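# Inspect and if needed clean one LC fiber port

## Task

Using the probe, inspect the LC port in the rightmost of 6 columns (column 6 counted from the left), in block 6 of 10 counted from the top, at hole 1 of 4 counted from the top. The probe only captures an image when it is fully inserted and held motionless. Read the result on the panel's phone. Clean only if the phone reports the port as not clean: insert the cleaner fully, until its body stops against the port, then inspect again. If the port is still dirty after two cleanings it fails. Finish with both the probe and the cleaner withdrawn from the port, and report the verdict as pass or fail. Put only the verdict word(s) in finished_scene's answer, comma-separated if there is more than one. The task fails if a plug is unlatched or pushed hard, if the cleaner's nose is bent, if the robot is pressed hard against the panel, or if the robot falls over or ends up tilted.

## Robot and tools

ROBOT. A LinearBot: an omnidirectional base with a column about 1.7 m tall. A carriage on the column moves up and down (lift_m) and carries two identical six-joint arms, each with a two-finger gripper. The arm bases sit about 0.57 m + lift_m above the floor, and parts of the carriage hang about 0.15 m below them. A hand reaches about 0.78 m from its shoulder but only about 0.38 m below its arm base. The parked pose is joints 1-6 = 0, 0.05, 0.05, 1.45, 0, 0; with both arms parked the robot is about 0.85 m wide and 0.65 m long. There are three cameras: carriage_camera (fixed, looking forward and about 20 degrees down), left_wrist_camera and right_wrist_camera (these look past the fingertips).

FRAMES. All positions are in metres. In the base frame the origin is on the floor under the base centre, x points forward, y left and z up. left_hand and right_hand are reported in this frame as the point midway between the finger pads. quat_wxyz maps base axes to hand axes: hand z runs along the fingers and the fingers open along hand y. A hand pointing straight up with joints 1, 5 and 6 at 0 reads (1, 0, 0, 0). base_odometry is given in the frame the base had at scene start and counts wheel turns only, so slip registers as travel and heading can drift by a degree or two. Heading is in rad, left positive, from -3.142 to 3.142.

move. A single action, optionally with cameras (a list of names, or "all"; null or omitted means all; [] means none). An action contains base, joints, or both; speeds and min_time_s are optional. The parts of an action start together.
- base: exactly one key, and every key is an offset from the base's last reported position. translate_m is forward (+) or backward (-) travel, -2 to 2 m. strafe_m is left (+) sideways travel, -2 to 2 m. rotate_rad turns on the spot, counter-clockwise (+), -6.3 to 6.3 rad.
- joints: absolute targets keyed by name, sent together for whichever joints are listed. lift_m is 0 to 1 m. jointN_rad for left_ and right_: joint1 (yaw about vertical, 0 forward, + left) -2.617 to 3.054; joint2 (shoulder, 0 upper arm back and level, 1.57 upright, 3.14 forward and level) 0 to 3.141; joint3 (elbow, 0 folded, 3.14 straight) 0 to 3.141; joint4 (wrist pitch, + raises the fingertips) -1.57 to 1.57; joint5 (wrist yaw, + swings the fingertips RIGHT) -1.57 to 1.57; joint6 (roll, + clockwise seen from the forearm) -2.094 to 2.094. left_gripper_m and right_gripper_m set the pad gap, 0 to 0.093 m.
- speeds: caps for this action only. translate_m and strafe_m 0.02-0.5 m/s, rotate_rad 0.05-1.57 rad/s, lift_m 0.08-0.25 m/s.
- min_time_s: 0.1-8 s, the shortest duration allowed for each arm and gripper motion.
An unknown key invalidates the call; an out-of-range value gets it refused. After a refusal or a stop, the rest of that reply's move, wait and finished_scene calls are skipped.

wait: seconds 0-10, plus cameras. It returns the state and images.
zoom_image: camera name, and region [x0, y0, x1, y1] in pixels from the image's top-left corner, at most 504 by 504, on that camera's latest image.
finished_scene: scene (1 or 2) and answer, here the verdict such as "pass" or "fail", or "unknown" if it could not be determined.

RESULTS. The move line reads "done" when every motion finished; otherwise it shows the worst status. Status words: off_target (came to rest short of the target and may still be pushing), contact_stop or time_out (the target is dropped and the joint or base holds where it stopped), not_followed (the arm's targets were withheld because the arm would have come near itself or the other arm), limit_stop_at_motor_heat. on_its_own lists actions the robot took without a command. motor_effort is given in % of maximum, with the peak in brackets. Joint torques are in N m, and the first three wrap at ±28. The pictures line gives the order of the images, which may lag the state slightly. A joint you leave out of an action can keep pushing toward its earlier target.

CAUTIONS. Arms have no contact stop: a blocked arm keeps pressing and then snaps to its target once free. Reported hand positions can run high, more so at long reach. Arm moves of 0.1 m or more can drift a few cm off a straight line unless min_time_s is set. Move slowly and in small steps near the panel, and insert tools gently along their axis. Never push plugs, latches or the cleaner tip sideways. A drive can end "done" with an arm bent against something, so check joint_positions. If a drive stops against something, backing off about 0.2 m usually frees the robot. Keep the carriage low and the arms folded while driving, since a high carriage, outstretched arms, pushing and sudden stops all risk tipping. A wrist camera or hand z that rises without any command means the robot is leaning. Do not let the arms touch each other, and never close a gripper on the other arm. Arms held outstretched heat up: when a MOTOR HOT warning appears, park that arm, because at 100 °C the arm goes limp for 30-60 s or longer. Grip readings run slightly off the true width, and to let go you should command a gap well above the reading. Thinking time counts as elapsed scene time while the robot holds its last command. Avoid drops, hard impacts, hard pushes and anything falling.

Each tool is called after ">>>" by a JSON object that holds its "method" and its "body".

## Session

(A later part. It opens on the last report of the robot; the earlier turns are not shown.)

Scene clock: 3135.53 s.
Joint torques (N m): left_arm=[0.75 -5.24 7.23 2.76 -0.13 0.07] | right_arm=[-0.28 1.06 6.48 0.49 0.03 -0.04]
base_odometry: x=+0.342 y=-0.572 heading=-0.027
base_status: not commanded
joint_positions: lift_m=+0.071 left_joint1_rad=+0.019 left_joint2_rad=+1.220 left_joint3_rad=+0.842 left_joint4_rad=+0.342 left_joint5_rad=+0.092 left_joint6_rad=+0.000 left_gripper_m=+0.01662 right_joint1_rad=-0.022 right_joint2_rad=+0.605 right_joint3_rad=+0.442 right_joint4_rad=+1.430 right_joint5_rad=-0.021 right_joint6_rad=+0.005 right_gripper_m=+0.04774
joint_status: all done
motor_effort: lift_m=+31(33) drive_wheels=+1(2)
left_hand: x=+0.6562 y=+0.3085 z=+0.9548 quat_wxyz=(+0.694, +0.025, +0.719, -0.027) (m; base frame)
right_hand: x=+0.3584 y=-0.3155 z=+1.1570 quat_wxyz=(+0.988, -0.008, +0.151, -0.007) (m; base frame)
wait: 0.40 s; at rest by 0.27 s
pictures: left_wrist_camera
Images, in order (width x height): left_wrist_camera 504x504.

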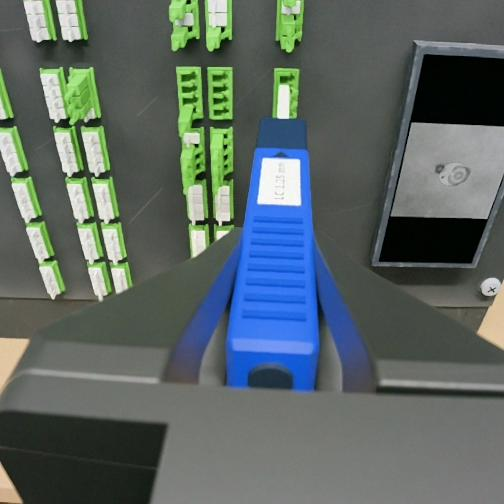

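>>> {"method": "move", "body": {"joints": {"lift_m":0.0726}, "base": {"translate_m":0.007}, "speeds": {"translate_m":0.04}, "cameras": []}}

>>> {"method": "wait", "body": {"seconds": 0.4, "cameras": ["left_wrist_camera"]}}

>>> {"method": "zoom_image", "body": {"camera": "left_wrist_camera", "region": [260, 65, 310, 115]}}

Scene clock: 3151.20 s.
Joint torques (N m): left_arm=[0.76 -5.48 7.27 2.69 -0.15 0.07] | right_arm=[-0.28 1.06 6.43 0.5 0.03 -0.03]
move: done
base_odometry: x=+0.349 y=-0.572 heading=-0.027
base_status: done
joint_positions: lift_m=+0.072 left_joint1_rad=+0.019 left_joint2_rad=+1.222 left_joint3_rad=+0.842 left_joint4_rad=+0.348 left_joint5_rad=+0.092 left_joint6_rad=+0.000 left_gripper_m=+0.01662 right_joint1_rad=-0.022 right_joint2_rad=+0.605 right_joint3_rad=+0.442 right_joint4_rad=+1.429 right_joint5_rad=-0.021 right_joint6_rad=+0.005 right_gripper_m=+0.04774
joint_status: all done
motor_effort: lift_m=+30(38) drive_wheels=-1(10)
left_hand: x=+0.6566 y=+0.3085 z=+0.9572 quat_wxyz=(+0.695, +0.025, +0.718, -0.026) (m; base frame)
right_hand: x=+0.3585 y=-0.3155 z=+1.1585 quat_wxyz=(+0.988, -0.008, +0.152, -0.007) (m; base frame)
pictures: none
No camera images: "cameras" was empty.

Scene clock: 3151.60 s.
Joint torques (N m): left_arm=[0.76 -5.5 7.23 2.69 -0.13 0.07] | right_arm=[-0.28 1.07 6.48 0.49 0.03 -0.04]
base_odometry: x=+0.349 y=-0.572 heading=-0.027
base_status: done
joint_positions: lift_m=+0.072 left_joint1_rad=+0.019 left_joint2_rad=+1.222 left_joint3_rad=+0.842 left_joint4_rad=+0.348 left_joint5_rad=+0.092 left_joint6_rad=+0.000 left_gripper_m=+0.01662 right_joint1_rad=-0.022 right_joint2_rad=+0.605 right_joint3_rad=+0.442 right_joint4_rad=+1.429 right_joint5_rad=-0.021 right_joint6_rad=+0.005 right_gripper_m=+0.04774
joint_status: all done
motor_effort: lift_m=+30(38) drive_wheels=-3(10)
left_hand: x=+0.6566 y=+0.3085 z=+0.9572 quat_wxyz=(+0.695, +0.025, +0.718, -0.026) (m; base frame)
right_hand: x=+0.3585 y=-0.3155 z=+1.1585 quat_wxyz=(+0.988, -0.008, +0.152, -0.007) (m; base frame)
wait: 0.40 s; at rest by 0.27 s
pictures: left_wrist_camera
Images, in order (width x height): left_wrist_camera 504x504.

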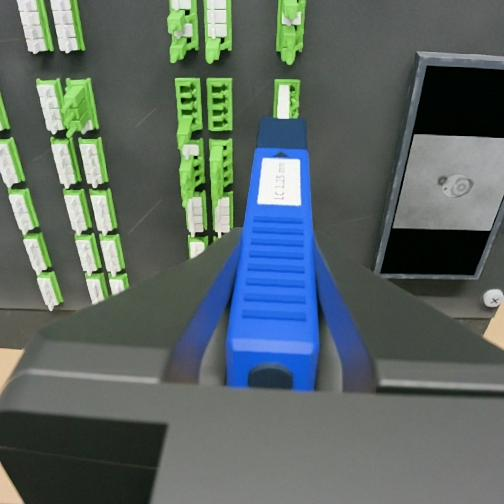

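Scaled by 10.080 from the camera's 504x504 image, which has a finer 720x720 frame.

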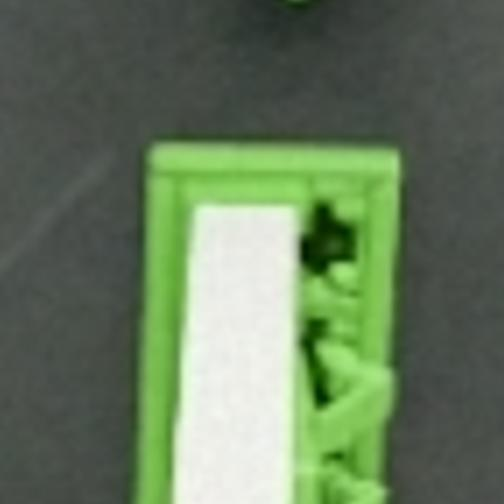

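>>> {"method": "move", "body": {"joints": {"lift_m":0.0712}, "base": {"translate_m":0.003}, "speeds": {"translate_m":0.03}, "cameras": []}}

>>> {"method": "wait", "body": {"seconds": 0.4, "cameras": ["left_wrist_camera"]}}

>>> {"method": "zoom_image", "body": {"camera": "left_wrist_camera", "region": [260, 65, 310, 115]}}

Scene clock: 3166.80 s.
Joint torques (N m): left_arm=[0.76 -5.45 7.21 2.66 -0.13 0.07] | right_arm=[-0.29 1.2 6.46 0.48 0.03 -0.04]
move: done
base_odometry: x=+0.352 y=-0.573 heading=-0.027
base_status: done
joint_positions: lift_m=+0.071 left_joint1_rad=+0.019 left_joint2_rad=+1.222 left_joint3_rad=+0.842 left_joint4_rad=+0.351 left_joint5_rad=+0.092 left_joint6_rad=+0.000 left_gripper_m=+0.01662 right_joint1_rad=-0.022 right_joint2_rad=+0.604 right_joint3_rad=+0.442 right_joint4_rad=+1.430 right_joint5_rad=-0.021 right_joint6_rad=+0.005 right_gripper_m=+0.04774
joint_status: all done
motor_effort: lift_m=+26(30) drive_wheels=-1(10)
left_hand: x=+0.6567 y=+0.3085 z=+0.9566 quat_wxyz=(+0.696, +0.025, +0.717, -0.026) (m; base frame)
right_hand: x=+0.3578 y=-0.3155 z=+1.1575 quat_wxyz=(+0.989, -0.008, +0.151, -0.007) (m; base frame)
pictures: none
No camera images: "cameras" was empty.

Scene clock: 3167.20 s.
Joint torques (N m): left_arm=[0.75 -5.48 7.21 2.67 -0.13 0.08] | right_arm=[-0.29 1.14 6.43 0.49 0.03 -0.03]
base_odometry: x=+0.352 y=-0.573 heading=-0.027
base_status: done
joint_positions: lift_m=+0.071 left_joint1_rad=+0.019 left_joint2_rad=+1.222 left_joint3_rad=+0.842 left_joint4_rad=+0.351 left_joint5_rad=+0.092 left_joint6_rad=+0.000 left_gripper_m=+0.01662 right_joint1_rad=-0.022 right_joint2_rad=+0.604 right_joint3_rad=+0.442 right_joint4_rad=+1.430 right_joint5_rad=-0.021 right_joint6_rad=+0.005 right_gripper_m=+0.04774
joint_status: all done
motor_effort: lift_m=+27(30) drive_wheels=+0(10)
left_hand: x=+0.6567 y=+0.3085 z=+0.9566 quat_wxyz=(+0.696, +0.025, +0.717, -0.026) (m; base frame)
right_hand: x=+0.3578 y=-0.3155 z=+1.1575 quat_wxyz=(+0.989, -0.008, +0.151, -0.007) (m; base frame)
wait: 0.40 s; at rest by 0.27 s
pictures: left_wrist_camera
Images, in order (width x height): left_wrist_camera 504x504.

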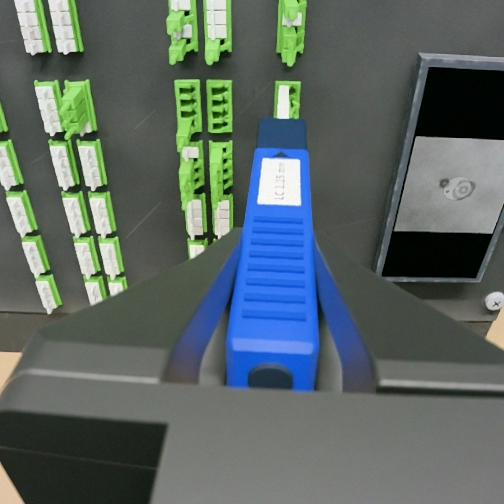

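Scaled by 10.080 from the camera's 504x504 image, which has a finer 720x720 frame.

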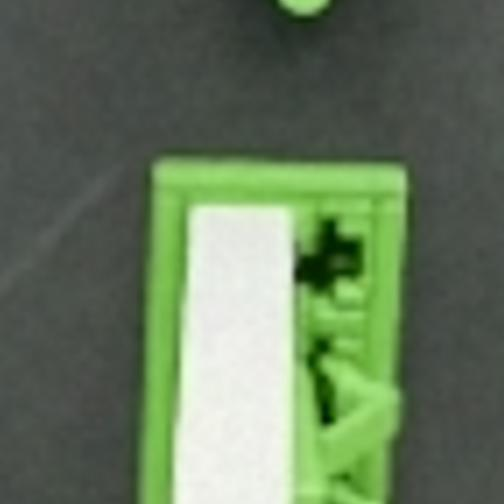

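>>> {"method": "move", "body": {"base": {"translate_m":-0.004}, "speeds": {"translate_m":0.03}, "cameras": []}}

>>> {"method": "move", "body": {"joints": {"lift_m":0.0697,"left_joint5_rad":0.1015}, "cameras": []}}

>>> {"method": "wait", "body": {"seconds": 0.4, "cameras": ["left_wrist_camera"]}}

>>> {"method": "zoom_image", "body": {"camera": "left_wrist_camera", "region": [260, 65, 310, 115]}}

Scene clock: 3179.33 s.
Joint torques (N m): left_arm=[0.73 -5.49 7.25 2.65 -0.13 0.07] | right_arm=[-0.28 1.28 6.46 0.47 0.03 -0.04]
move: done
base_odometry: x=+0.348 y=-0.572 heading=-0.027
base_status: done
joint_positions: lift_m=+0.071 left_joint1_rad=+0.019 left_joint2_rad=+1.222 left_joint3_rad=+0.842 left_joint4_rad=+0.352 left_joint5_rad=+0.092 left_joint6_rad=+0.000 left_gripper_m=+0.01662 right_joint1_rad=-0.022 right_joint2_rad=+0.603 right_joint3_rad=+0.442 right_joint4_rad=+1.431 right_joint5_rad=-0.021 right_joint6_rad=+0.005 right_gripper_m=+0.04774
joint_status: not commanded
motor_effort: lift_m=+27(31) drive_wheels=-3(12)
left_hand: x=+0.6568 y=+0.3085 z=+0.9567 quat_wxyz=(+0.696, +0.025, +0.717, -0.026) (m; base frame)
right_hand: x=+0.3572 y=-0.3155 z=+1.1577 quat_wxyz=(+0.989, -0.008, +0.150, -0.007) (m; base frame)
pictures: none
No camera images: "cameras" was empty.

Scene clock: 3179.70 s.
Joint torques (N m): left_arm=[0.73 -5.6 7.2 2.64 -0.07 0.07] | right_arm=[-0.31 1.24 6.49 0.5 0.03 -0.03]
move: done
base_odometry: x=+0.348 y=-0.572 heading=-0.027
base_status: not commanded
joint_positions: lift_m=+0.070 left_joint1_rad=+0.019 left_joint2_rad=+1.223 left_joint3_rad=+0.842 left_joint4_rad=+0.353 left_joint5_rad=+0.093 left_joint6_rad=+0.000 left_gripper_m=+0.01662 right_joint1_rad=-0.022 right_joint2_rad=+0.603 right_joint3_rad=+0.442 right_joint4_rad=+1.430 right_joint5_rad=-0.021 right_joint6_rad=+0.005 right_gripper_m=+0.04774
joint_status: all done
motor_effort: lift_m=+32(32) drive_wheels=-3(3)
left_hand: x=+0.6569 y=+0.3085 z=+0.9551 quat_wxyz=(+0.696, +0.025, +0.717, -0.027) (m; base frame)
right_hand: x=+0.3575 y=-0.3155 z=+1.1561 quat_wxyz=(+0.989, -0.008, +0.150, -0.007) (m; base frame)
pictures: none
No camera images: "cameras" was empty.

Scene clock: 3180.10 s.
Joint torques (N m): left_arm=[0.75 -5.7 7.23 2.64 -0.07 0.07] | right_arm=[-0.29 1.28 6.52 0.49 0.04 -0.03]
base_odometry: x=+0.348 y=-0.572 heading=-0.027
base_status: not commanded
joint_positions: lift_m=+0.070 left_joint1_rad=+0.019 left_joint2_rad=+1.223 left_joint3_rad=+0.842 left_joint4_rad=+0.353 left_joint5_rad=+0.093 left_joint6_rad=+0.000 left_gripper_m=+0.01662 right_joint1_rad=-0.022 right_joint2_rad=+0.603 right_joint3_rad=+0.442 right_joint4_rad=+1.430 right_joint5_rad=-0.021 right_joint6_rad=+0.005 right_gripper_m=+0.04774
joint_status: all done
motor_effort: lift_m=+29(32) drive_wheels=+0(3)
left_hand: x=+0.6569 y=+0.3085 z=+0.9551 quat_wxyz=(+0.696, +0.025, +0.717, -0.027) (m; base frame)
right_hand: x=+0.3575 y=-0.3155 z=+1.1561 quat_wxyz=(+0.989, -0.008, +0.150, -0.007) (m; base frame)
wait: 0.40 s; at rest by 0.27 s
pictures: left_wrist_camera
Images, in order (width x height): left_wrist_camera 504x504.

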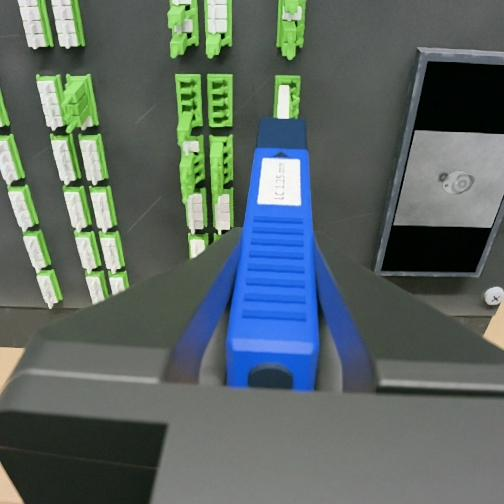

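Scaled by 10.080 from the camera's 504x504 image, which has a finer 720x720 frame.

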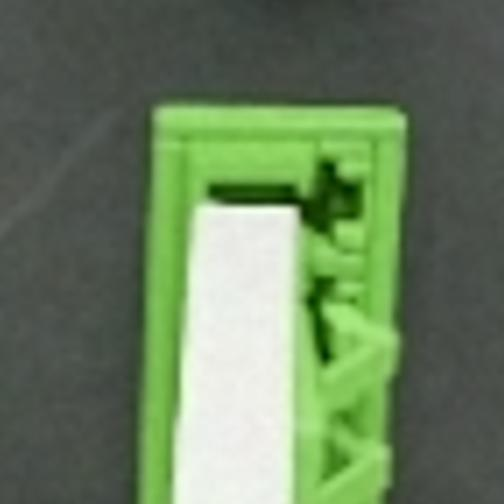

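>>> {"method": "move", "body": {"joints": {"lift_m":0.0701,"left_joint5_rad":0.1035}, "base": {"translate_m":0.003}, "speeds": {"translate_m":0.02}, "cameras": []}}

>>> {"method": "wait", "body": {"seconds": 0.4, "cameras": ["left_wrist_camera"]}}

>>> {"method": "zoom_image", "body": {"camera": "left_wrist_camera", "region": [260, 65, 310, 115]}}

Scene clock: 3190.23 s.
Joint torques (N m): left_arm=[0.75 -5.65 7.19 2.64 -0.07 0.07] | right_arm=[-0.28 1.29 6.5 0.5 0.04 -0.03]
move: done
base_odometry: x=+0.351 y=-0.572 heading=-0.027
base_status: done
joint_positions: lift_m=+0.070 left_joint1_rad=+0.019 left_joint2_rad=+1.223 left_joint3_rad=+0.842 left_joint4_rad=+0.353 left_joint5_rad=+0.095 left_joint6_rad=+0.000 left_gripper_m=+0.01662 right_joint1_rad=-0.022 right_joint2_rad=+0.603 right_joint3_rad=+0.442 right_joint4_rad=+1.431 right_joint5_rad=-0.021 right_joint6_rad=+0.005 right_gripper_m=+0.04774
joint_status: all done
motor_effort: lift_m=+29(32) drive_wheels=-1(7)
left_hand: x=+0.6569 y=+0.3082 z=+0.9553 quat_wxyz=(+0.696, +0.026, +0.717, -0.027) (m; base frame)
right_hand: x=+0.3573 y=-0.3155 z=+1.1563 quat_wxyz=(+0.989, -0.008, +0.150, -0.007) (m; base frame)
pictures: none
No camera images: "cameras" was empty.

Scene clock: 3190.63 s.
Joint torques (N m): left_arm=[0.75 -5.63 7.23 2.64 -0.06 0.08] | right_arm=[-0.28 1.28 6.49 0.51 0.03 -0.04]
base_odometry: x=+0.351 y=-0.572 heading=-0.027
base_status: done
joint_positions: lift_m=+0.070 left_joint1_rad=+0.019 left_joint2_rad=+1.223 left_joint3_rad=+0.842 left_joint4_rad=+0.353 left_joint5_rad=+0.095 left_joint6_rad=+0.000 left_gripper_m=+0.01662 right_joint1_rad=-0.022 right_joint2_rad=+0.603 right_joint3_rad=+0.442 right_joint4_rad=+1.431 right_joint5_rad=-0.021 right_joint6_rad=+0.005 right_gripper_m=+0.04774
joint_status: all done
motor_effort: lift_m=+29(32) drive_wheels=-1(7)
left_hand: x=+0.6569 y=+0.3082 z=+0.9553 quat_wxyz=(+0.696, +0.026, +0.717, -0.027) (m; base frame)
right_hand: x=+0.3573 y=-0.3155 z=+1.1563 quat_wxyz=(+0.989, -0.008, +0.150, -0.007) (m; base frame)
wait: 0.40 s; at rest by 0.27 s
pictures: left_wrist_camera
Images, in order (width x height): left_wrist_camera 504x504.

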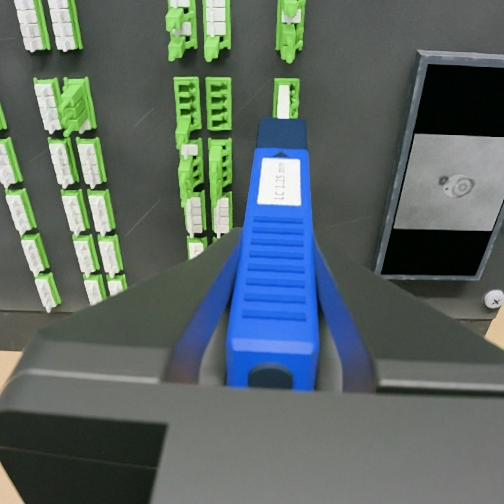

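Scaled by 10.080 from the camera's 504x504 image, which has a finer 720x720 frame.

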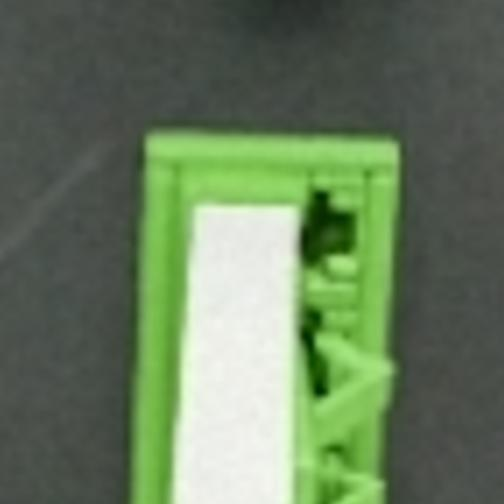

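>>> {"method": "wait", "body": {"seconds": 0.1, "cameras": ["left_wrist_camera"]}}

>>> {"method": "zoom_image", "body": {"camera": "left_wrist_camera", "region": [260, 65, 310, 115]}}

Scene clock: 3238.43 s.
Joint torques (N m): left_arm=[0.75 -5.6 7.23 2.64 -0.06 0.07] | right_arm=[-0.29 1.28 6.48 0.49 0.02 -0.02]
base_odometry: x=+0.351 y=-0.572 heading=-0.027
base_status: done
joint_positions: lift_m=+0.070 left_joint1_rad=+0.019 left_joint2_rad=+1.223 left_joint3_rad=+0.842 left_joint4_rad=+0.353 left_joint5_rad=+0.095 left_joint6_rad=+0.000 left_gripper_m=+0.01662 right_joint1_rad=-0.022 right_joint2_rad=+0.603 right_joint3_rad=+0.442 right_joint4_rad=+1.431 right_joint5_rad=-0.021 right_joint6_rad=+0.005 right_gripper_m=+0.04774
joint_status: all done
motor_effort: lift_m=+34(32) drive_wheels=-1(7)
left_hand: x=+0.6569 y=+0.3082 z=+0.9553 quat_wxyz=(+0.696, +0.026, +0.717, -0.027) (m; base frame)
right_hand: x=+0.3573 y=-0.3155 z=+1.1563 quat_wxyz=(+0.989, -0.008, +0.150, -0.007) (m; base frame)
wait: 0.10 s; at rest from the start
pictures: left_wrist_camera
Images, in order (width x height): left_wrist_camera 504x504.

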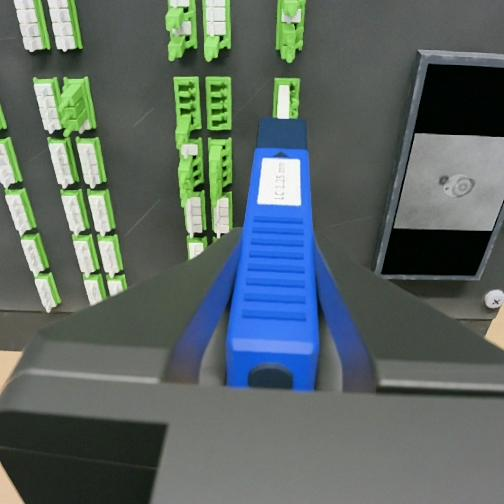

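Scaled by 10.080 from the camera's 504x504 image, which has a finer 720x720 frame.

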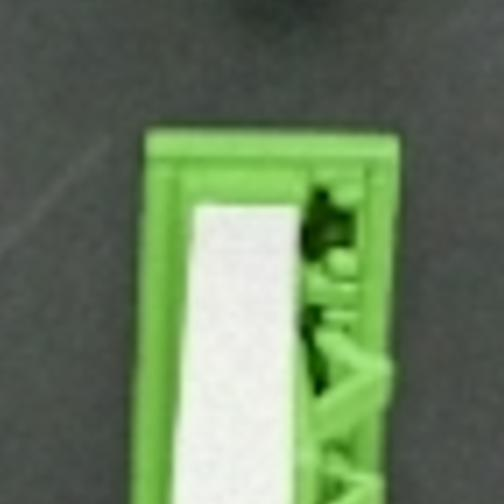

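>>> {"method": "move", "body": {"base": {"translate_m":0.006}, "speeds": {"translate_m":0.02}, "cameras": []}}

>>> {"method": "wait", "body": {"seconds": 0.4, "cameras": ["left_wrist_camera"]}}

>>> {"method": "zoom_image", "body": {"camera": "left_wrist_camera", "region": [260, 65, 310, 115]}}

Scene clock: 3250.40 s.
Joint torques (N m): left_arm=[0.75 -5.64 7.23 2.64 -0.07 0.07] | right_arm=[-0.24 1.28 6.48 0.48 0.04 -0.03]
move: done
base_odometry: x=+0.357 y=-0.573 heading=-0.027
base_status: done
joint_positions: lift_m=+0.070 left_joint1_rad=+0.019 left_joint2_rad=+1.223 left_joint3_rad=+0.842 left_joint4_rad=+0.353 left_joint5_rad=+0.096 left_joint6_rad=+0.000 left_gripper_m=+0.01662 right_joint1_rad=-0.022 right_joint2_rad=+0.603 right_joint3_rad=+0.442 right_joint4_rad=+1.431 right_joint5_rad=-0.021 right_joint6_rad=+0.005 right_gripper_m=+0.04774
joint_status: not commanded
motor_effort: lift_m=+29(33) drive_wheels=-1(7)
left_hand: x=+0.6569 y=+0.3080 z=+0.9553 quat_wxyz=(+0.696, +0.026, +0.717, -0.027) (m; base frame)
right_hand: x=+0.3573 y=-0.3155 z=+1.1563 quat_wxyz=(+0.989, -0.008, +0.150, -0.007) (m; base frame)
pictures: none
No camera images: "cameras" was empty.

Scene clock: 3250.80 s.
Joint torques (N m): left_arm=[0.72 -5.59 7.23 2.64 -0.08 0.07] | right_arm=[-0.27 1.28 6.45 0.5 0.03 -0.03]
base_odometry: x=+0.357 y=-0.573 heading=-0.027
base_status: done
joint_positions: lift_m=+0.070 left_joint1_rad=+0.019 left_joint2_rad=+1.223 left_joint3_rad=+0.842 left_joint4_rad=+0.353 left_joint5_rad=+0.096 left_joint6_rad=+0.000 left_gripper_m=+0.01662 right_joint1_rad=-0.022 right_joint2_rad=+0.603 right_joint3_rad=+0.442 right_joint4_rad=+1.431 right_joint5_rad=-0.021 right_joint6_rad=+0.005 right_gripper_m=+0.04774
joint_status: not commanded
motor_effort: lift_m=+32(33) drive_wheels=+0(7)
left_hand: x=+0.6569 y=+0.3080 z=+0.9553 quat_wxyz=(+0.696, +0.026, +0.717, -0.027) (m; base frame)
right_hand: x=+0.3573 y=-0.3155 z=+1.1563 quat_wxyz=(+0.989, -0.008, +0.150, -0.007) (m; base frame)
wait: 0.40 s; at rest by 0.27 s
pictures: left_wrist_camera
Images, in order (width x height): left_wrist_camera 504x504.

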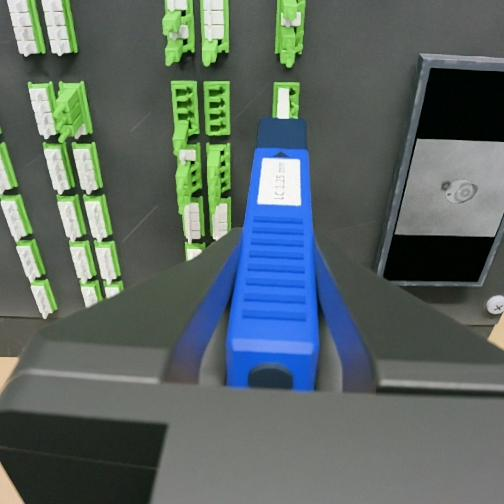

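Scaled by 10.080 from the camera's 504x504 image, which has a finer 720x720 frame.

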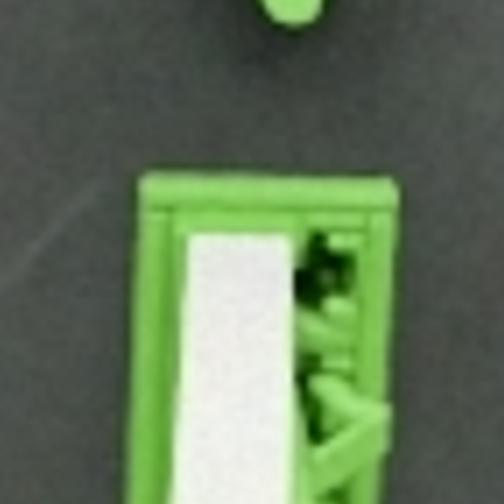

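>>> {"method": "zoom_image", "body": {"camera": "left_wrist_camera", "region": [160, 70, 240, 150]}}

Scaled by 6.300 from the camera's 504x504 image, which has a finer 720x720 frame.

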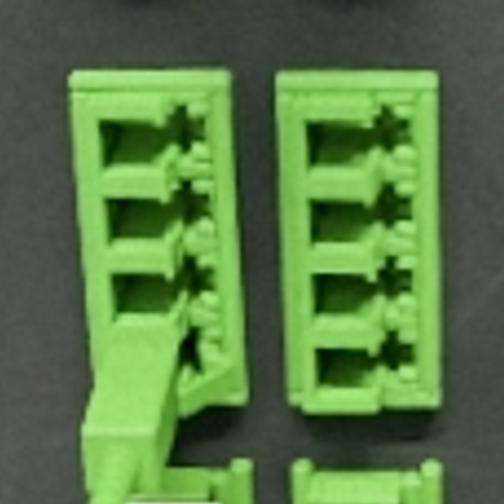

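>>> {"method": "move", "body": {"joints": {"lift_m":0.0693}, "cameras": []}}

>>> {"method": "wait", "body": {"seconds": 0.4, "cameras": ["left_wrist_camera"]}}

>>> {"method": "zoom_image", "body": {"camera": "left_wrist_camera", "region": [260, 65, 310, 115]}}

Scene clock: 3284.87 s.
Joint torques (N m): left_arm=[0.76 -5.57 7.23 2.64 -0.08 0.07] | right_arm=[-0.27 1.26 6.49 0.49 0.03 -0.04]
move: done
base_odometry: x=+0.357 y=-0.573 heading=-0.027
base_status: not commanded
joint_positions: lift_m=+0.069 left_joint1_rad=+0.019 left_joint2_rad=+1.223 left_joint3_rad=+0.842 left_joint4_rad=+0.353 left_joint5_rad=+0.096 left_joint6_rad=+0.000 left_gripper_m=+0.01662 right_joint1_rad=-0.022 right_joint2_rad=+0.603 right_joint3_rad=+0.442 right_joint4_rad=+1.431 right_joint5_rad=-0.021 right_joint6_rad=+0.005 right_gripper_m=+0.04774
joint_status: all done
motor_effort: lift_m=+27(29) drive_wheels=+0(1)
left_hand: x=+0.6568 y=+0.3080 z=+0.9549 quat_wxyz=(+0.697, +0.026, +0.716, -0.027) (m; base frame)
right_hand: x=+0.3573 y=-0.3155 z=+1.1557 quat_wxyz=(+0.989, -0.008, +0.150, -0.007) (m; base frame)
pictures: none
No camera images: "cameras" was empty.

Scene clock: 3285.27 s.
Joint torques (N m): left_arm=[0.73 -5.55 7.24 2.64 -0.07 0.07] | right_arm=[-0.29 1.33 6.53 0.49 0.04 -0.04]
base_odometry: x=+0.357 y=-0.573 heading=-0.027
base_status: not commanded
joint_positions: lift_m=+0.069 left_joint1_rad=+0.019 left_joint2_rad=+1.223 left_joint3_rad=+0.842 left_joint4_rad=+0.353 left_joint5_rad=+0.096 left_joint6_rad=+0.000 left_gripper_m=+0.01662 right_joint1_rad=-0.022 right_joint2_rad=+0.603 right_joint3_rad=+0.442 right_joint4_rad=+1.431 right_joint5_rad=-0.021 right_joint6_rad=+0.005 right_gripper_m=+0.04774
joint_status: all done
motor_effort: lift_m=+28(29) drive_wheels=+0(1)
left_hand: x=+0.6568 y=+0.3080 z=+0.9549 quat_wxyz=(+0.697, +0.026, +0.716, -0.027) (m; base frame)
right_hand: x=+0.3573 y=-0.3155 z=+1.1557 quat_wxyz=(+0.989, -0.008, +0.150, -0.007) (m; base frame)
wait: 0.40 s; at rest by 0.27 s
pictures: left_wrist_camera
Images, in order (width x height): left_wrist_camera 504x504.

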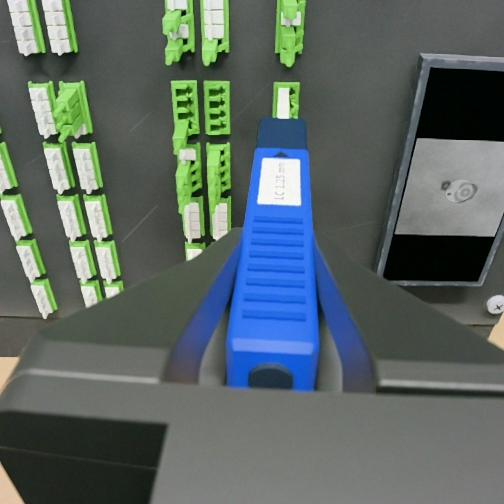

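Scaled by 10.080 from the camera's 504x504 image, which has a finer 720x720 frame.

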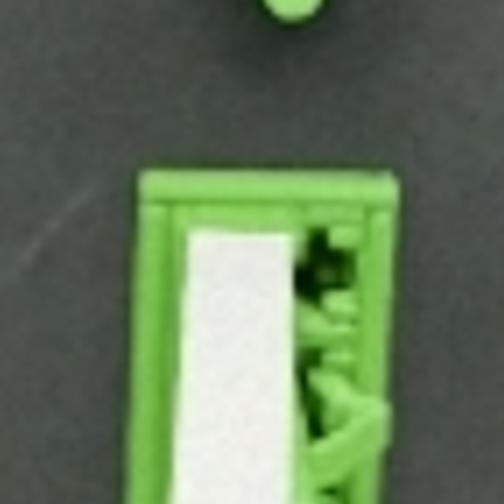

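>>> {"method": "move", "body": {"joints": {"lift_m":0.0680}, "cameras": []}}

>>> {"method": "wait", "body": {"seconds": 0.4, "cameras": ["left_wrist_camera"]}}

>>> {"method": "zoom_image", "body": {"camera": "left_wrist_camera", "region": [260, 65, 310, 115]}}

Scene clock: 3295.53 s.
Joint torques (N m): left_arm=[0.73 -5.48 7.21 2.63 -0.08 0.06] | right_arm=[-0.29 1.25 6.54 0.48 0.05 -0.03]
move: done
base_odometry: x=+0.357 y=-0.573 heading=-0.027
base_status: not commanded
joint_positions: lift_m=+0.068 left_joint1_rad=+0.019 left_joint2_rad=+1.222 left_joint3_rad=+0.842 left_joint4_rad=+0.354 left_joint5_rad=+0.096 left_joint6_rad=+0.000 left_gripper_m=+0.01662 right_joint1_rad=-0.022 right_joint2_rad=+0.603 right_joint3_rad=+0.442 right_joint4_rad=+1.431 right_joint5_rad=-0.021 right_joint6_rad=+0.005 right_gripper_m=+0.04774
joint_status: all done
motor_effort: lift_m=+26(29) drive_wheels=-1(1)
left_hand: x=+0.6566 y=+0.3080 z=+0.9541 quat_wxyz=(+0.697, +0.026, +0.716, -0.027) (m; base frame)
right_hand: x=+0.3574 y=-0.3155 z=+1.1543 quat_wxyz=(+0.989, -0.008, +0.150, -0.007) (m; base frame)
pictures: none
No camera images: "cameras" was empty.

Scene clock: 3295.93 s.
Joint torques (N m): left_arm=[0.77 -5.45 7.23 2.63 -0.08 0.07] | right_arm=[-0.31 1.29 6.54 0.49 0.03 -0.03]
base_odometry: x=+0.357 y=-0.573 heading=-0.027
base_status: not commanded
joint_positions: lift_m=+0.068 left_joint1_rad=+0.019 left_joint2_rad=+1.222 left_joint3_rad=+0.842 left_joint4_rad=+0.354 left_joint5_rad=+0.096 left_joint6_rad=+0.000 left_gripper_m=+0.01662 right_joint1_rad=-0.022 right_joint2_rad=+0.603 right_joint3_rad=+0.442 right_joint4_rad=+1.431 right_joint5_rad=-0.021 right_joint6_rad=+0.005 right_gripper_m=+0.04774
joint_status: all done
motor_effort: lift_m=+26(29) drive_wheels=+0(1)
left_hand: x=+0.6566 y=+0.3080 z=+0.9541 quat_wxyz=(+0.697, +0.026, +0.716, -0.027) (m; base frame)
right_hand: x=+0.3574 y=-0.3155 z=+1.1543 quat_wxyz=(+0.989, -0.008, +0.150, -0.007) (m; base frame)
wait: 0.40 s; at rest by 0.27 s
pictures: left_wrist_camera
Images, in order (width x height): left_wrist_camera 504x504.

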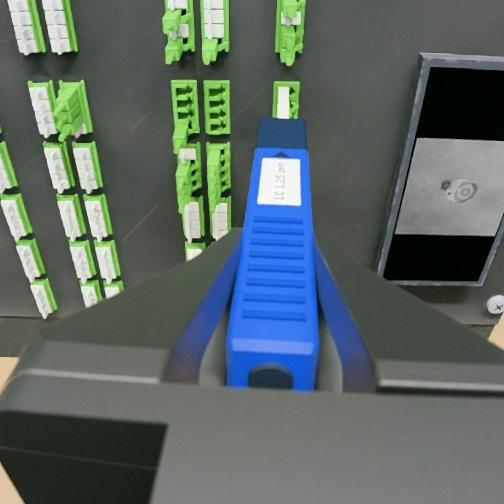

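Scaled by 10.080 from the camera's 504x504 image, which has a finer 720x720 frame.

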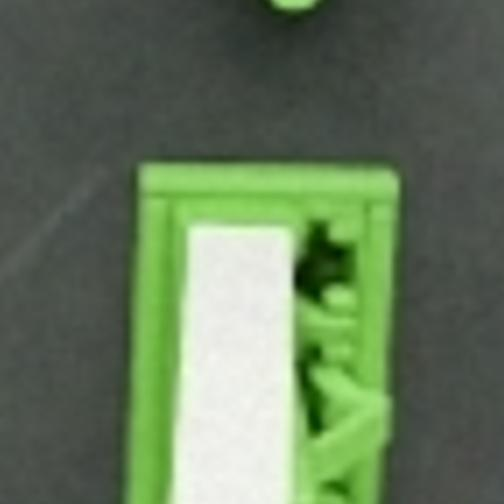

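>>> {"method": "move", "body": {"base": {"translate_m":-0.009}, "speeds": {"translate_m":0.02}, "cameras": []}}

>>> {"method": "wait", "body": {"seconds": 0.4, "cameras": ["left_wrist_camera"]}}

>>> {"method": "zoom_image", "body": {"camera": "left_wrist_camera", "region": [260, 65, 310, 115]}}

Scene clock: 3312.03 s.
Joint torques (N m): left_arm=[0.75 -5.48 7.15 2.65 -0.08 0.07] | right_arm=[-0.29 1.31 6.5 0.48 0.03 -0.03]
move: done
base_odometry: x=+0.348 y=-0.572 heading=-0.026
base_status: done
joint_positions: lift_m=+0.068 left_joint1_rad=+0.019 left_joint2_rad=+1.222 left_joint3_rad=+0.842 left_joint4_rad=+0.355 left_joint5_rad=+0.096 left_joint6_rad=+0.000 left_gripper_m=+0.01662 right_joint1_rad=-0.022 right_joint2_rad=+0.603 right_joint3_rad=+0.442 right_joint4_rad=+1.431 right_joint5_rad=-0.021 right_joint6_rad=+0.005 right_gripper_m=+0.04774
joint_status: not commanded
motor_effort: lift_m=+29(30) drive_wheels=+0(9)
left_hand: x=+0.6567 y=+0.3080 z=+0.9544 quat_wxyz=(+0.698, +0.026, +0.716, -0.027) (m; base frame)
right_hand: x=+0.3574 y=-0.3155 z=+1.1543 quat_wxyz=(+0.989, -0.008, +0.150, -0.007) (m; base frame)
pictures: none
No camera images: "cameras" was empty.

Scene clock: 3312.43 s.
Joint torques (N m): left_arm=[0.73 -5.41 7.23 2.63 -0.08 0.07] | right_arm=[-0.28 1.22 6.52 0.48 0.04 -0.04]
base_odometry: x=+0.348 y=-0.572 heading=-0.026
base_status: done
joint_positions: lift_m=+0.068 left_joint1_rad=+0.019 left_joint2_rad=+1.222 left_joint3_rad=+0.842 left_joint4_rad=+0.355 left_joint5_rad=+0.096 left_joint6_rad=+0.000 left_gripper_m=+0.01662 right_joint1_rad=-0.022 right_joint2_rad=+0.603 right_joint3_rad=+0.442 right_joint4_rad=+1.431 right_joint5_rad=-0.021 right_joint6_rad=+0.005 right_gripper_m=+0.04774
joint_status: not commanded
motor_effort: lift_m=+28(30) drive_wheels=-1(9)
left_hand: x=+0.6567 y=+0.3080 z=+0.9544 quat_wxyz=(+0.698, +0.026, +0.716, -0.027) (m; base frame)
right_hand: x=+0.3574 y=-0.3155 z=+1.1543 quat_wxyz=(+0.989, -0.008, +0.150, -0.007) (m; base frame)
wait: 0.40 s; at rest by 0.27 s
pictures: left_wrist_camera
Images, in order (width x height): left_wrist_camera 504x504.

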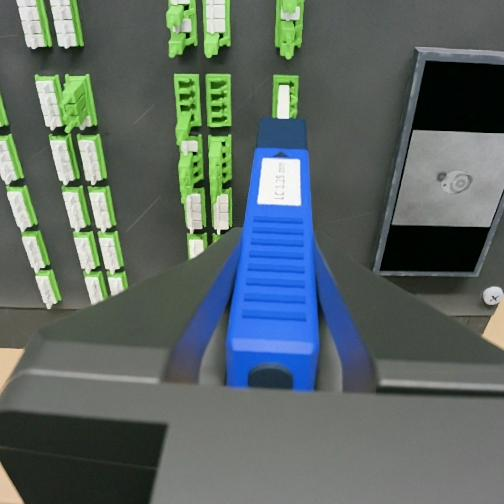

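Scaled by 10.080 from the camera's 504x504 image, which has a finer 720x720 frame.

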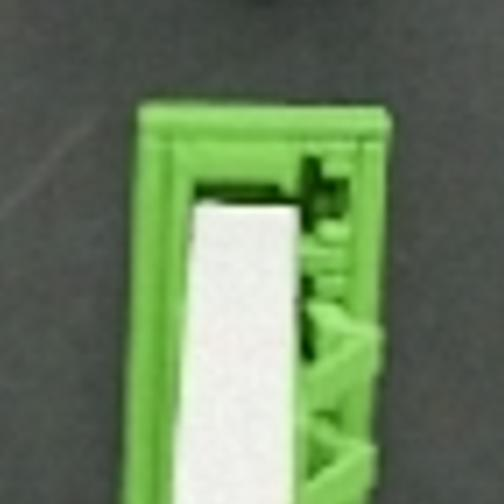

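>>> {"method": "move", "body": {"base": {"translate_m":0.004}, "joints": {"lift_m":0.0675}, "speeds": {"translate_m":0.02}, "cameras": []}}

>>> {"method": "wait", "body": {"seconds": 0.4, "cameras": ["left_wrist_camera"]}}

>>> {"method": "zoom_image", "body": {"camera": "left_wrist_camera", "region": [260, 65, 310, 115]}}

Scene clock: 3326.33 s.
Joint torques (N m): left_arm=[0.75 -5.56 7.23 2.62 -0.07 0.08] | right_arm=[-0.27 1.29 6.54 0.48 0.03 -0.03]
move: done
base_odometry: x=+0.352 y=-0.573 heading=-0.026
base_status: done
joint_positions: lift_m=+0.068 left_joint1_rad=+0.019 left_joint2_rad=+1.222 left_joint3_rad=+0.842 left_joint4_rad=+0.355 left_joint5_rad=+0.096 left_joint6_rad=+0.000 left_gripper_m=+0.01662 right_joint1_rad=-0.022 right_joint2_rad=+0.603 right_joint3_rad=+0.442 right_joint4_rad=+1.431 right_joint5_rad=-0.021 right_joint6_rad=+0.005 right_gripper_m=+0.04774
joint_status: all done
motor_effort: lift_m=+31(31) drive_wheels=-3(7)
left_hand: x=+0.6567 y=+0.3080 z=+0.9540 quat_wxyz=(+0.698, +0.026, +0.716, -0.027) (m; base frame)
right_hand: x=+0.3573 y=-0.3155 z=+1.1539 quat_wxyz=(+0.989, -0.008, +0.150, -0.007) (m; base frame)
pictures: none
No camera images: "cameras" was empty.

Scene clock: 3326.73 s.
Joint torques (N m): left_arm=[0.72 -5.44 7.21 2.63 -0.07 0.07] | right_arm=[-0.34 1.32 6.52 0.48 0.04 -0.04]
base_odometry: x=+0.352 y=-0.573 heading=-0.026
base_status: done
joint_positions: lift_m=+0.068 left_joint1_rad=+0.019 left_joint2_rad=+1.222 left_joint3_rad=+0.842 left_joint4_rad=+0.355 left_joint5_rad=+0.096 left_joint6_rad=+0.000 left_gripper_m=+0.01662 right_joint1_rad=-0.022 right_joint2_rad=+0.603 right_joint3_rad=+0.442 right_joint4_rad=+1.431 right_joint5_rad=-0.021 right_joint6_rad=+0.005 right_gripper_m=+0.04774
joint_status: all done
motor_effort: lift_m=+25(31) drive_wheels=-3(7)
left_hand: x=+0.6567 y=+0.3080 z=+0.9540 quat_wxyz=(+0.698, +0.026, +0.716, -0.027) (m; base frame)
right_hand: x=+0.3573 y=-0.3155 z=+1.1539 quat_wxyz=(+0.989, -0.008, +0.150, -0.007) (m; base frame)
wait: 0.40 s; at rest by 0.27 s
pictures: left_wrist_camera
Images, in order (width x height): left_wrist_camera 504x504.

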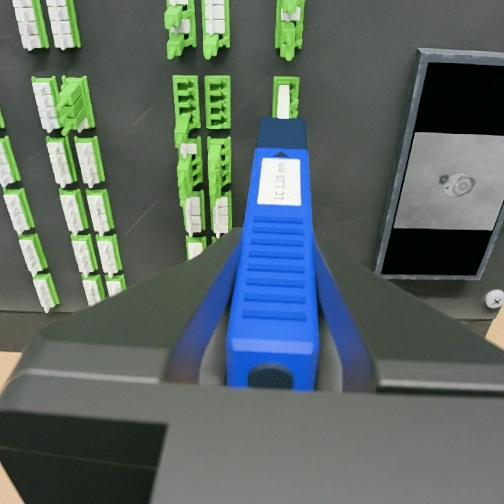

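Scaled by 10.080 from the camera's 504x504 image, which has a finer 720x720 frame.

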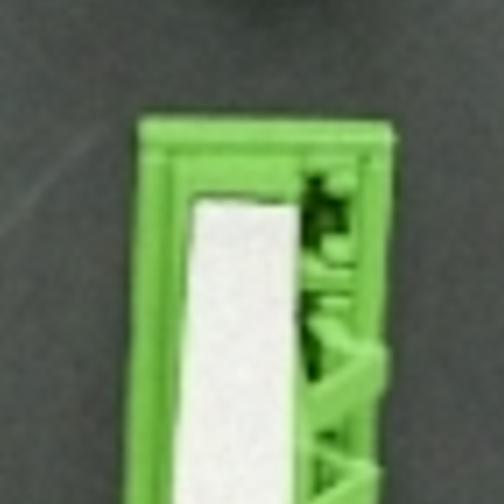

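>>> {"method": "move", "body": {"base": {"translate_m":0.003}, "joints": {"lift_m":0.0668}, "speeds": {"translate_m":0.02}, "cameras": []}}

>>> {"method": "wait", "body": {"seconds": 0.4, "cameras": ["left_wrist_camera"]}}

>>> {"method": "zoom_image", "body": {"camera": "left_wrist_camera", "region": [260, 65, 310, 115]}}

Scene clock: 3342.20 s.
Joint torques (N m): left_arm=[0.73 -5.46 7.21 2.6 -0.07 0.06] | right_arm=[-0.31 1.28 6.54 0.49 0.03 -0.03]
move: done
base_odometry: x=+0.355 y=-0.573 heading=-0.026
base_status: done
joint_positions: lift_m=+0.067 left_joint1_rad=+0.019 left_joint2_rad=+1.222 left_joint3_rad=+0.842 left_joint4_rad=+0.356 left_joint5_rad=+0.096 left_joint6_rad=+0.000 left_gripper_m=+0.01662 right_joint1_rad=-0.022 right_joint2_rad=+0.603 right_joint3_rad=+0.442 right_joint4_rad=+1.431 right_joint5_rad=-0.021 right_joint6_rad=+0.005 right_gripper_m=+0.04774
joint_status: all done
motor_effort: lift_m=+24(29) drive_wheels=-2(8)
left_hand: x=+0.6567 y=+0.3080 z=+0.9536 quat_wxyz=(+0.698, +0.026, +0.715, -0.027) (m; base frame)
right_hand: x=+0.3574 y=-0.3155 z=+1.1532 quat_wxyz=(+0.989, -0.008, +0.150, -0.007) (m; base frame)
pictures: none
No camera images: "cameras" was empty.

Scene clock: 3342.60 s.
Joint torques (N m): left_arm=[0.75 -5.45 7.21 2.6 -0.07 0.06] | right_arm=[-0.28 1.29 6.52 0.48 0.03 -0.03]
base_odometry: x=+0.355 y=-0.573 heading=-0.026
base_status: done
joint_positions: lift_m=+0.067 left_joint1_rad=+0.019 left_joint2_rad=+1.222 left_joint3_rad=+0.842 left_joint4_rad=+0.356 left_joint5_rad=+0.096 left_joint6_rad=+0.000 left_gripper_m=+0.01662 right_joint1_rad=-0.022 right_joint2_rad=+0.603 right_joint3_rad=+0.442 right_joint4_rad=+1.431 right_joint5_rad=-0.021 right_joint6_rad=+0.005 right_gripper_m=+0.04774
joint_status: all done
motor_effort: lift_m=+28(29) drive_wheels=-2(8)
left_hand: x=+0.6567 y=+0.3080 z=+0.9536 quat_wxyz=(+0.698, +0.026, +0.715, -0.027) (m; base frame)
right_hand: x=+0.3574 y=-0.3155 z=+1.1532 quat_wxyz=(+0.989, -0.008, +0.150, -0.007) (m; base frame)
wait: 0.40 s; at rest by 0.27 s
pictures: left_wrist_camera
Images, in order (width x height): left_wrist_camera 504x504.

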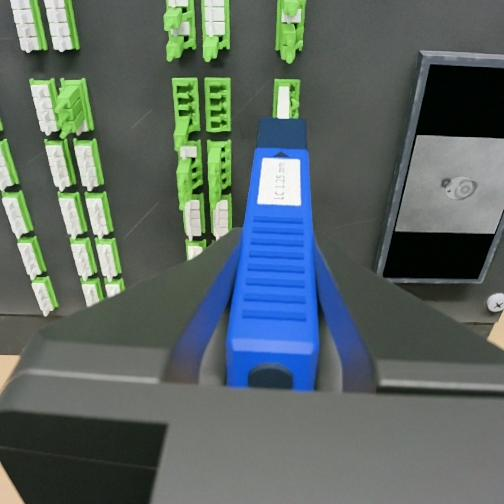

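Scaled by 10.080 from the camera's 504x504 image, which has a finer 720x720 frame.

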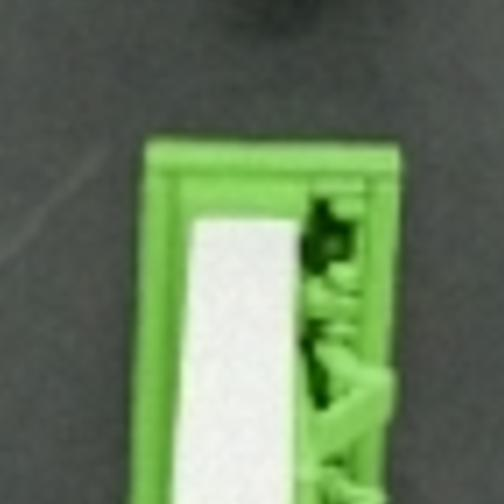

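>>> {"method": "move", "body": {"base": {"translate_m":0.004}, "speeds": {"translate_m":0.02}, "cameras": []}}

>>> {"method": "wait", "body": {"seconds": 0.4, "cameras": ["left_wrist_camera"]}}

>>> {"method": "zoom_image", "body": {"camera": "left_wrist_camera", "region": [260, 65, 310, 115]}}

Scene clock: 3354.77 s.
Joint torques (N m): left_arm=[0.76 -5.46 7.24 2.6 -0.08 0.07] | right_arm=[-0.27 1.25 6.52 0.48 0.03 -0.04]
move: done
base_odometry: x=+0.359 y=-0.573 heading=-0.026
base_status: done
joint_positions: lift_m=+0.067 left_joint1_rad=+0.019 left_joint2_rad=+1.222 left_joint3_rad=+0.842 left_joint4_rad=+0.356 left_joint5_rad=+0.096 left_joint6_rad=+0.000 left_gripper_m=+0.01662 right_joint1_rad=-0.022 right_joint2_rad=+0.603 right_joint3_rad=+0.442 right_joint4_rad=+1.431 right_joint5_rad=-0.021 right_joint6_rad=+0.005 right_gripper_m=+0.04774
joint_status: not commanded
motor_effort: lift_m=+28(29) drive_wheels=-1(7)
left_hand: x=+0.6567 y=+0.3080 z=+0.9536 quat_wxyz=(+0.698, +0.027, +0.715, -0.028) (m; base frame)
right_hand: x=+0.3574 y=-0.3155 z=+1.1532 quat_wxyz=(+0.989, -0.008, +0.150, -0.007) (m; base frame)
pictures: none
No camera images: "cameras" was empty.

Scene clock: 3355.17 s.
Joint torques (N m): left_arm=[0.76 -5.49 7.21 2.6 -0.08 0.07] | right_arm=[-0.27 1.28 6.53 0.49 0.03 -0.03]
base_odometry: x=+0.359 y=-0.573 heading=-0.026
base_status: done
joint_positions: lift_m=+0.067 left_joint1_rad=+0.019 left_joint2_rad=+1.222 left_joint3_rad=+0.842 left_joint4_rad=+0.356 left_joint5_rad=+0.096 left_joint6_rad=+0.000 left_gripper_m=+0.01662 right_joint1_rad=-0.022 right_joint2_rad=+0.603 right_joint3_rad=+0.442 right_joint4_rad=+1.431 right_joint5_rad=-0.021 right_joint6_rad=+0.005 right_gripper_m=+0.04774
joint_status: not commanded
motor_effort: lift_m=+29(29) drive_wheels=-1(7)
left_hand: x=+0.6567 y=+0.3080 z=+0.9536 quat_wxyz=(+0.698, +0.027, +0.715, -0.028) (m; base frame)
right_hand: x=+0.3574 y=-0.3155 z=+1.1532 quat_wxyz=(+0.989, -0.008, +0.150, -0.007) (m; base frame)
wait: 0.40 s; at rest by 0.27 s
pictures: left_wrist_camera
Images, in order (width x height): left_wrist_camera 504x504.

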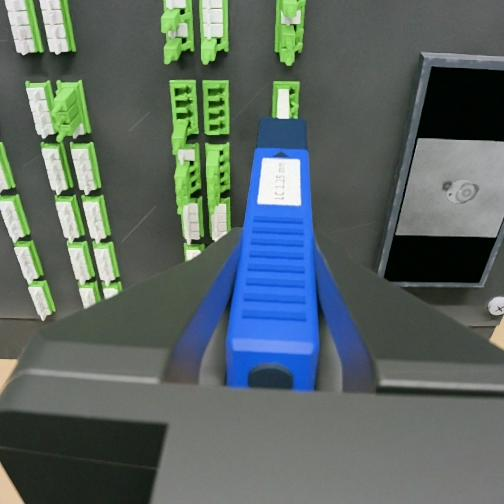

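Scaled by 10.080 from the camera's 504x504 image, which has a finer 720x720 frame.

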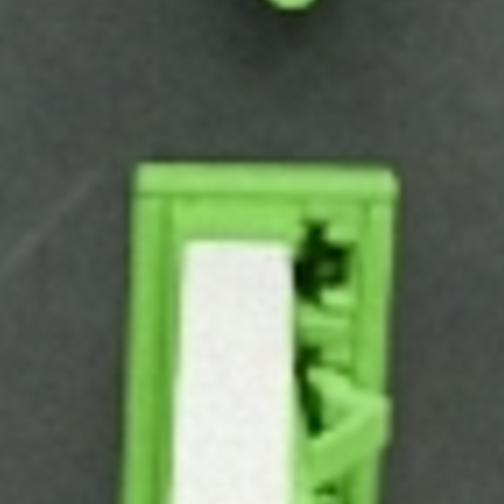

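>>> {"method": "move", "body": {"base": {"translate_m":0.005}, "joints": {"lift_m":0.0662}, "speeds": {"translate_m":0.02}, "cameras": []}}

>>> {"method": "wait", "body": {"seconds": 0.4, "cameras": ["left_wrist_camera"]}}

>>> {"method": "zoom_image", "body": {"camera": "left_wrist_camera", "region": [260, 75, 310, 125]}}

Scene clock: 3368.57 s.
Joint torques (N m): left_arm=[0.75 -5.34 7.21 2.6 -0.09 0.07] | right_arm=[-0.29 1.31 6.53 0.47 0.03 -0.04]
move: done
base_odometry: x=+0.364 y=-0.573 heading=-0.026
base_status: done
joint_positions: lift_m=+0.066 left_joint1_rad=+0.019 left_joint2_rad=+1.222 left_joint3_rad=+0.842 left_joint4_rad=+0.356 left_joint5_rad=+0.097 left_joint6_rad=+0.000 left_gripper_m=+0.01662 right_joint1_rad=-0.022 right_joint2_rad=+0.603 right_joint3_rad=+0.442 right_joint4_rad=+1.431 right_joint5_rad=-0.021 right_joint6_rad=+0.005 right_gripper_m=+0.04774
joint_status: all done
motor_effort: lift_m=+27(29) drive_wheels=+0(8)
left_hand: x=+0.6566 y=+0.3078 z=+0.9532 quat_wxyz=(+0.698, +0.027, +0.715, -0.028) (m; base frame)
right_hand: x=+0.3574 y=-0.3155 z=+1.1526 quat_wxyz=(+0.989, -0.008, +0.150, -0.007) (m; base frame)
pictures: none
No camera images: "cameras" was empty.

Scene clock: 3368.97 s.
Joint torques (N m): left_arm=[0.75 -5.45 7.23 2.61 -0.08 0.07] | right_arm=[-0.28 1.24 6.54 0.48 0.03 -0.03]
base_odometry: x=+0.364 y=-0.573 heading=-0.026
base_status: done
joint_positions: lift_m=+0.066 left_joint1_rad=+0.019 left_joint2_rad=+1.222 left_joint3_rad=+0.842 left_joint4_rad=+0.356 left_joint5_rad=+0.097 left_joint6_rad=+0.000 left_gripper_m=+0.01662 right_joint1_rad=-0.022 right_joint2_rad=+0.603 right_joint3_rad=+0.442 right_joint4_rad=+1.431 right_joint5_rad=-0.021 right_joint6_rad=+0.005 right_gripper_m=+0.04774
joint_status: all done
motor_effort: lift_m=+26(29) drive_wheels=+0(8)
left_hand: x=+0.6566 y=+0.3078 z=+0.9532 quat_wxyz=(+0.698, +0.027, +0.715, -0.028) (m; base frame)
right_hand: x=+0.3574 y=-0.3155 z=+1.1526 quat_wxyz=(+0.989, -0.008, +0.150, -0.007) (m; base frame)
wait: 0.40 s; at rest by 0.27 s
pictures: left_wrist_camera
Images, in order (width x height): left_wrist_camera 504x504.

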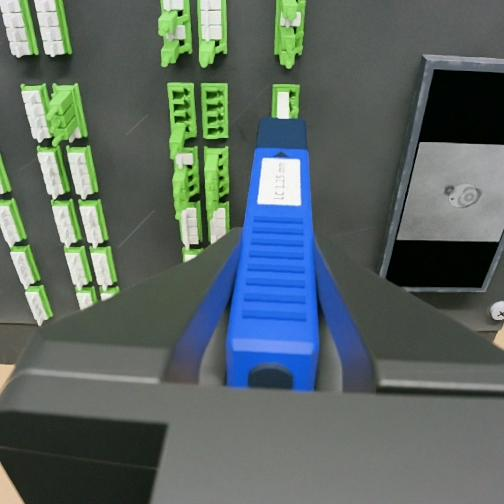

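Scaled by 10.080 from the camera's 504x504 image, which has a finer 720x720 frame.

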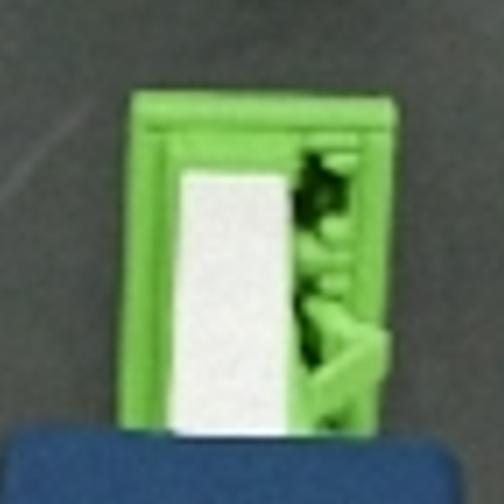

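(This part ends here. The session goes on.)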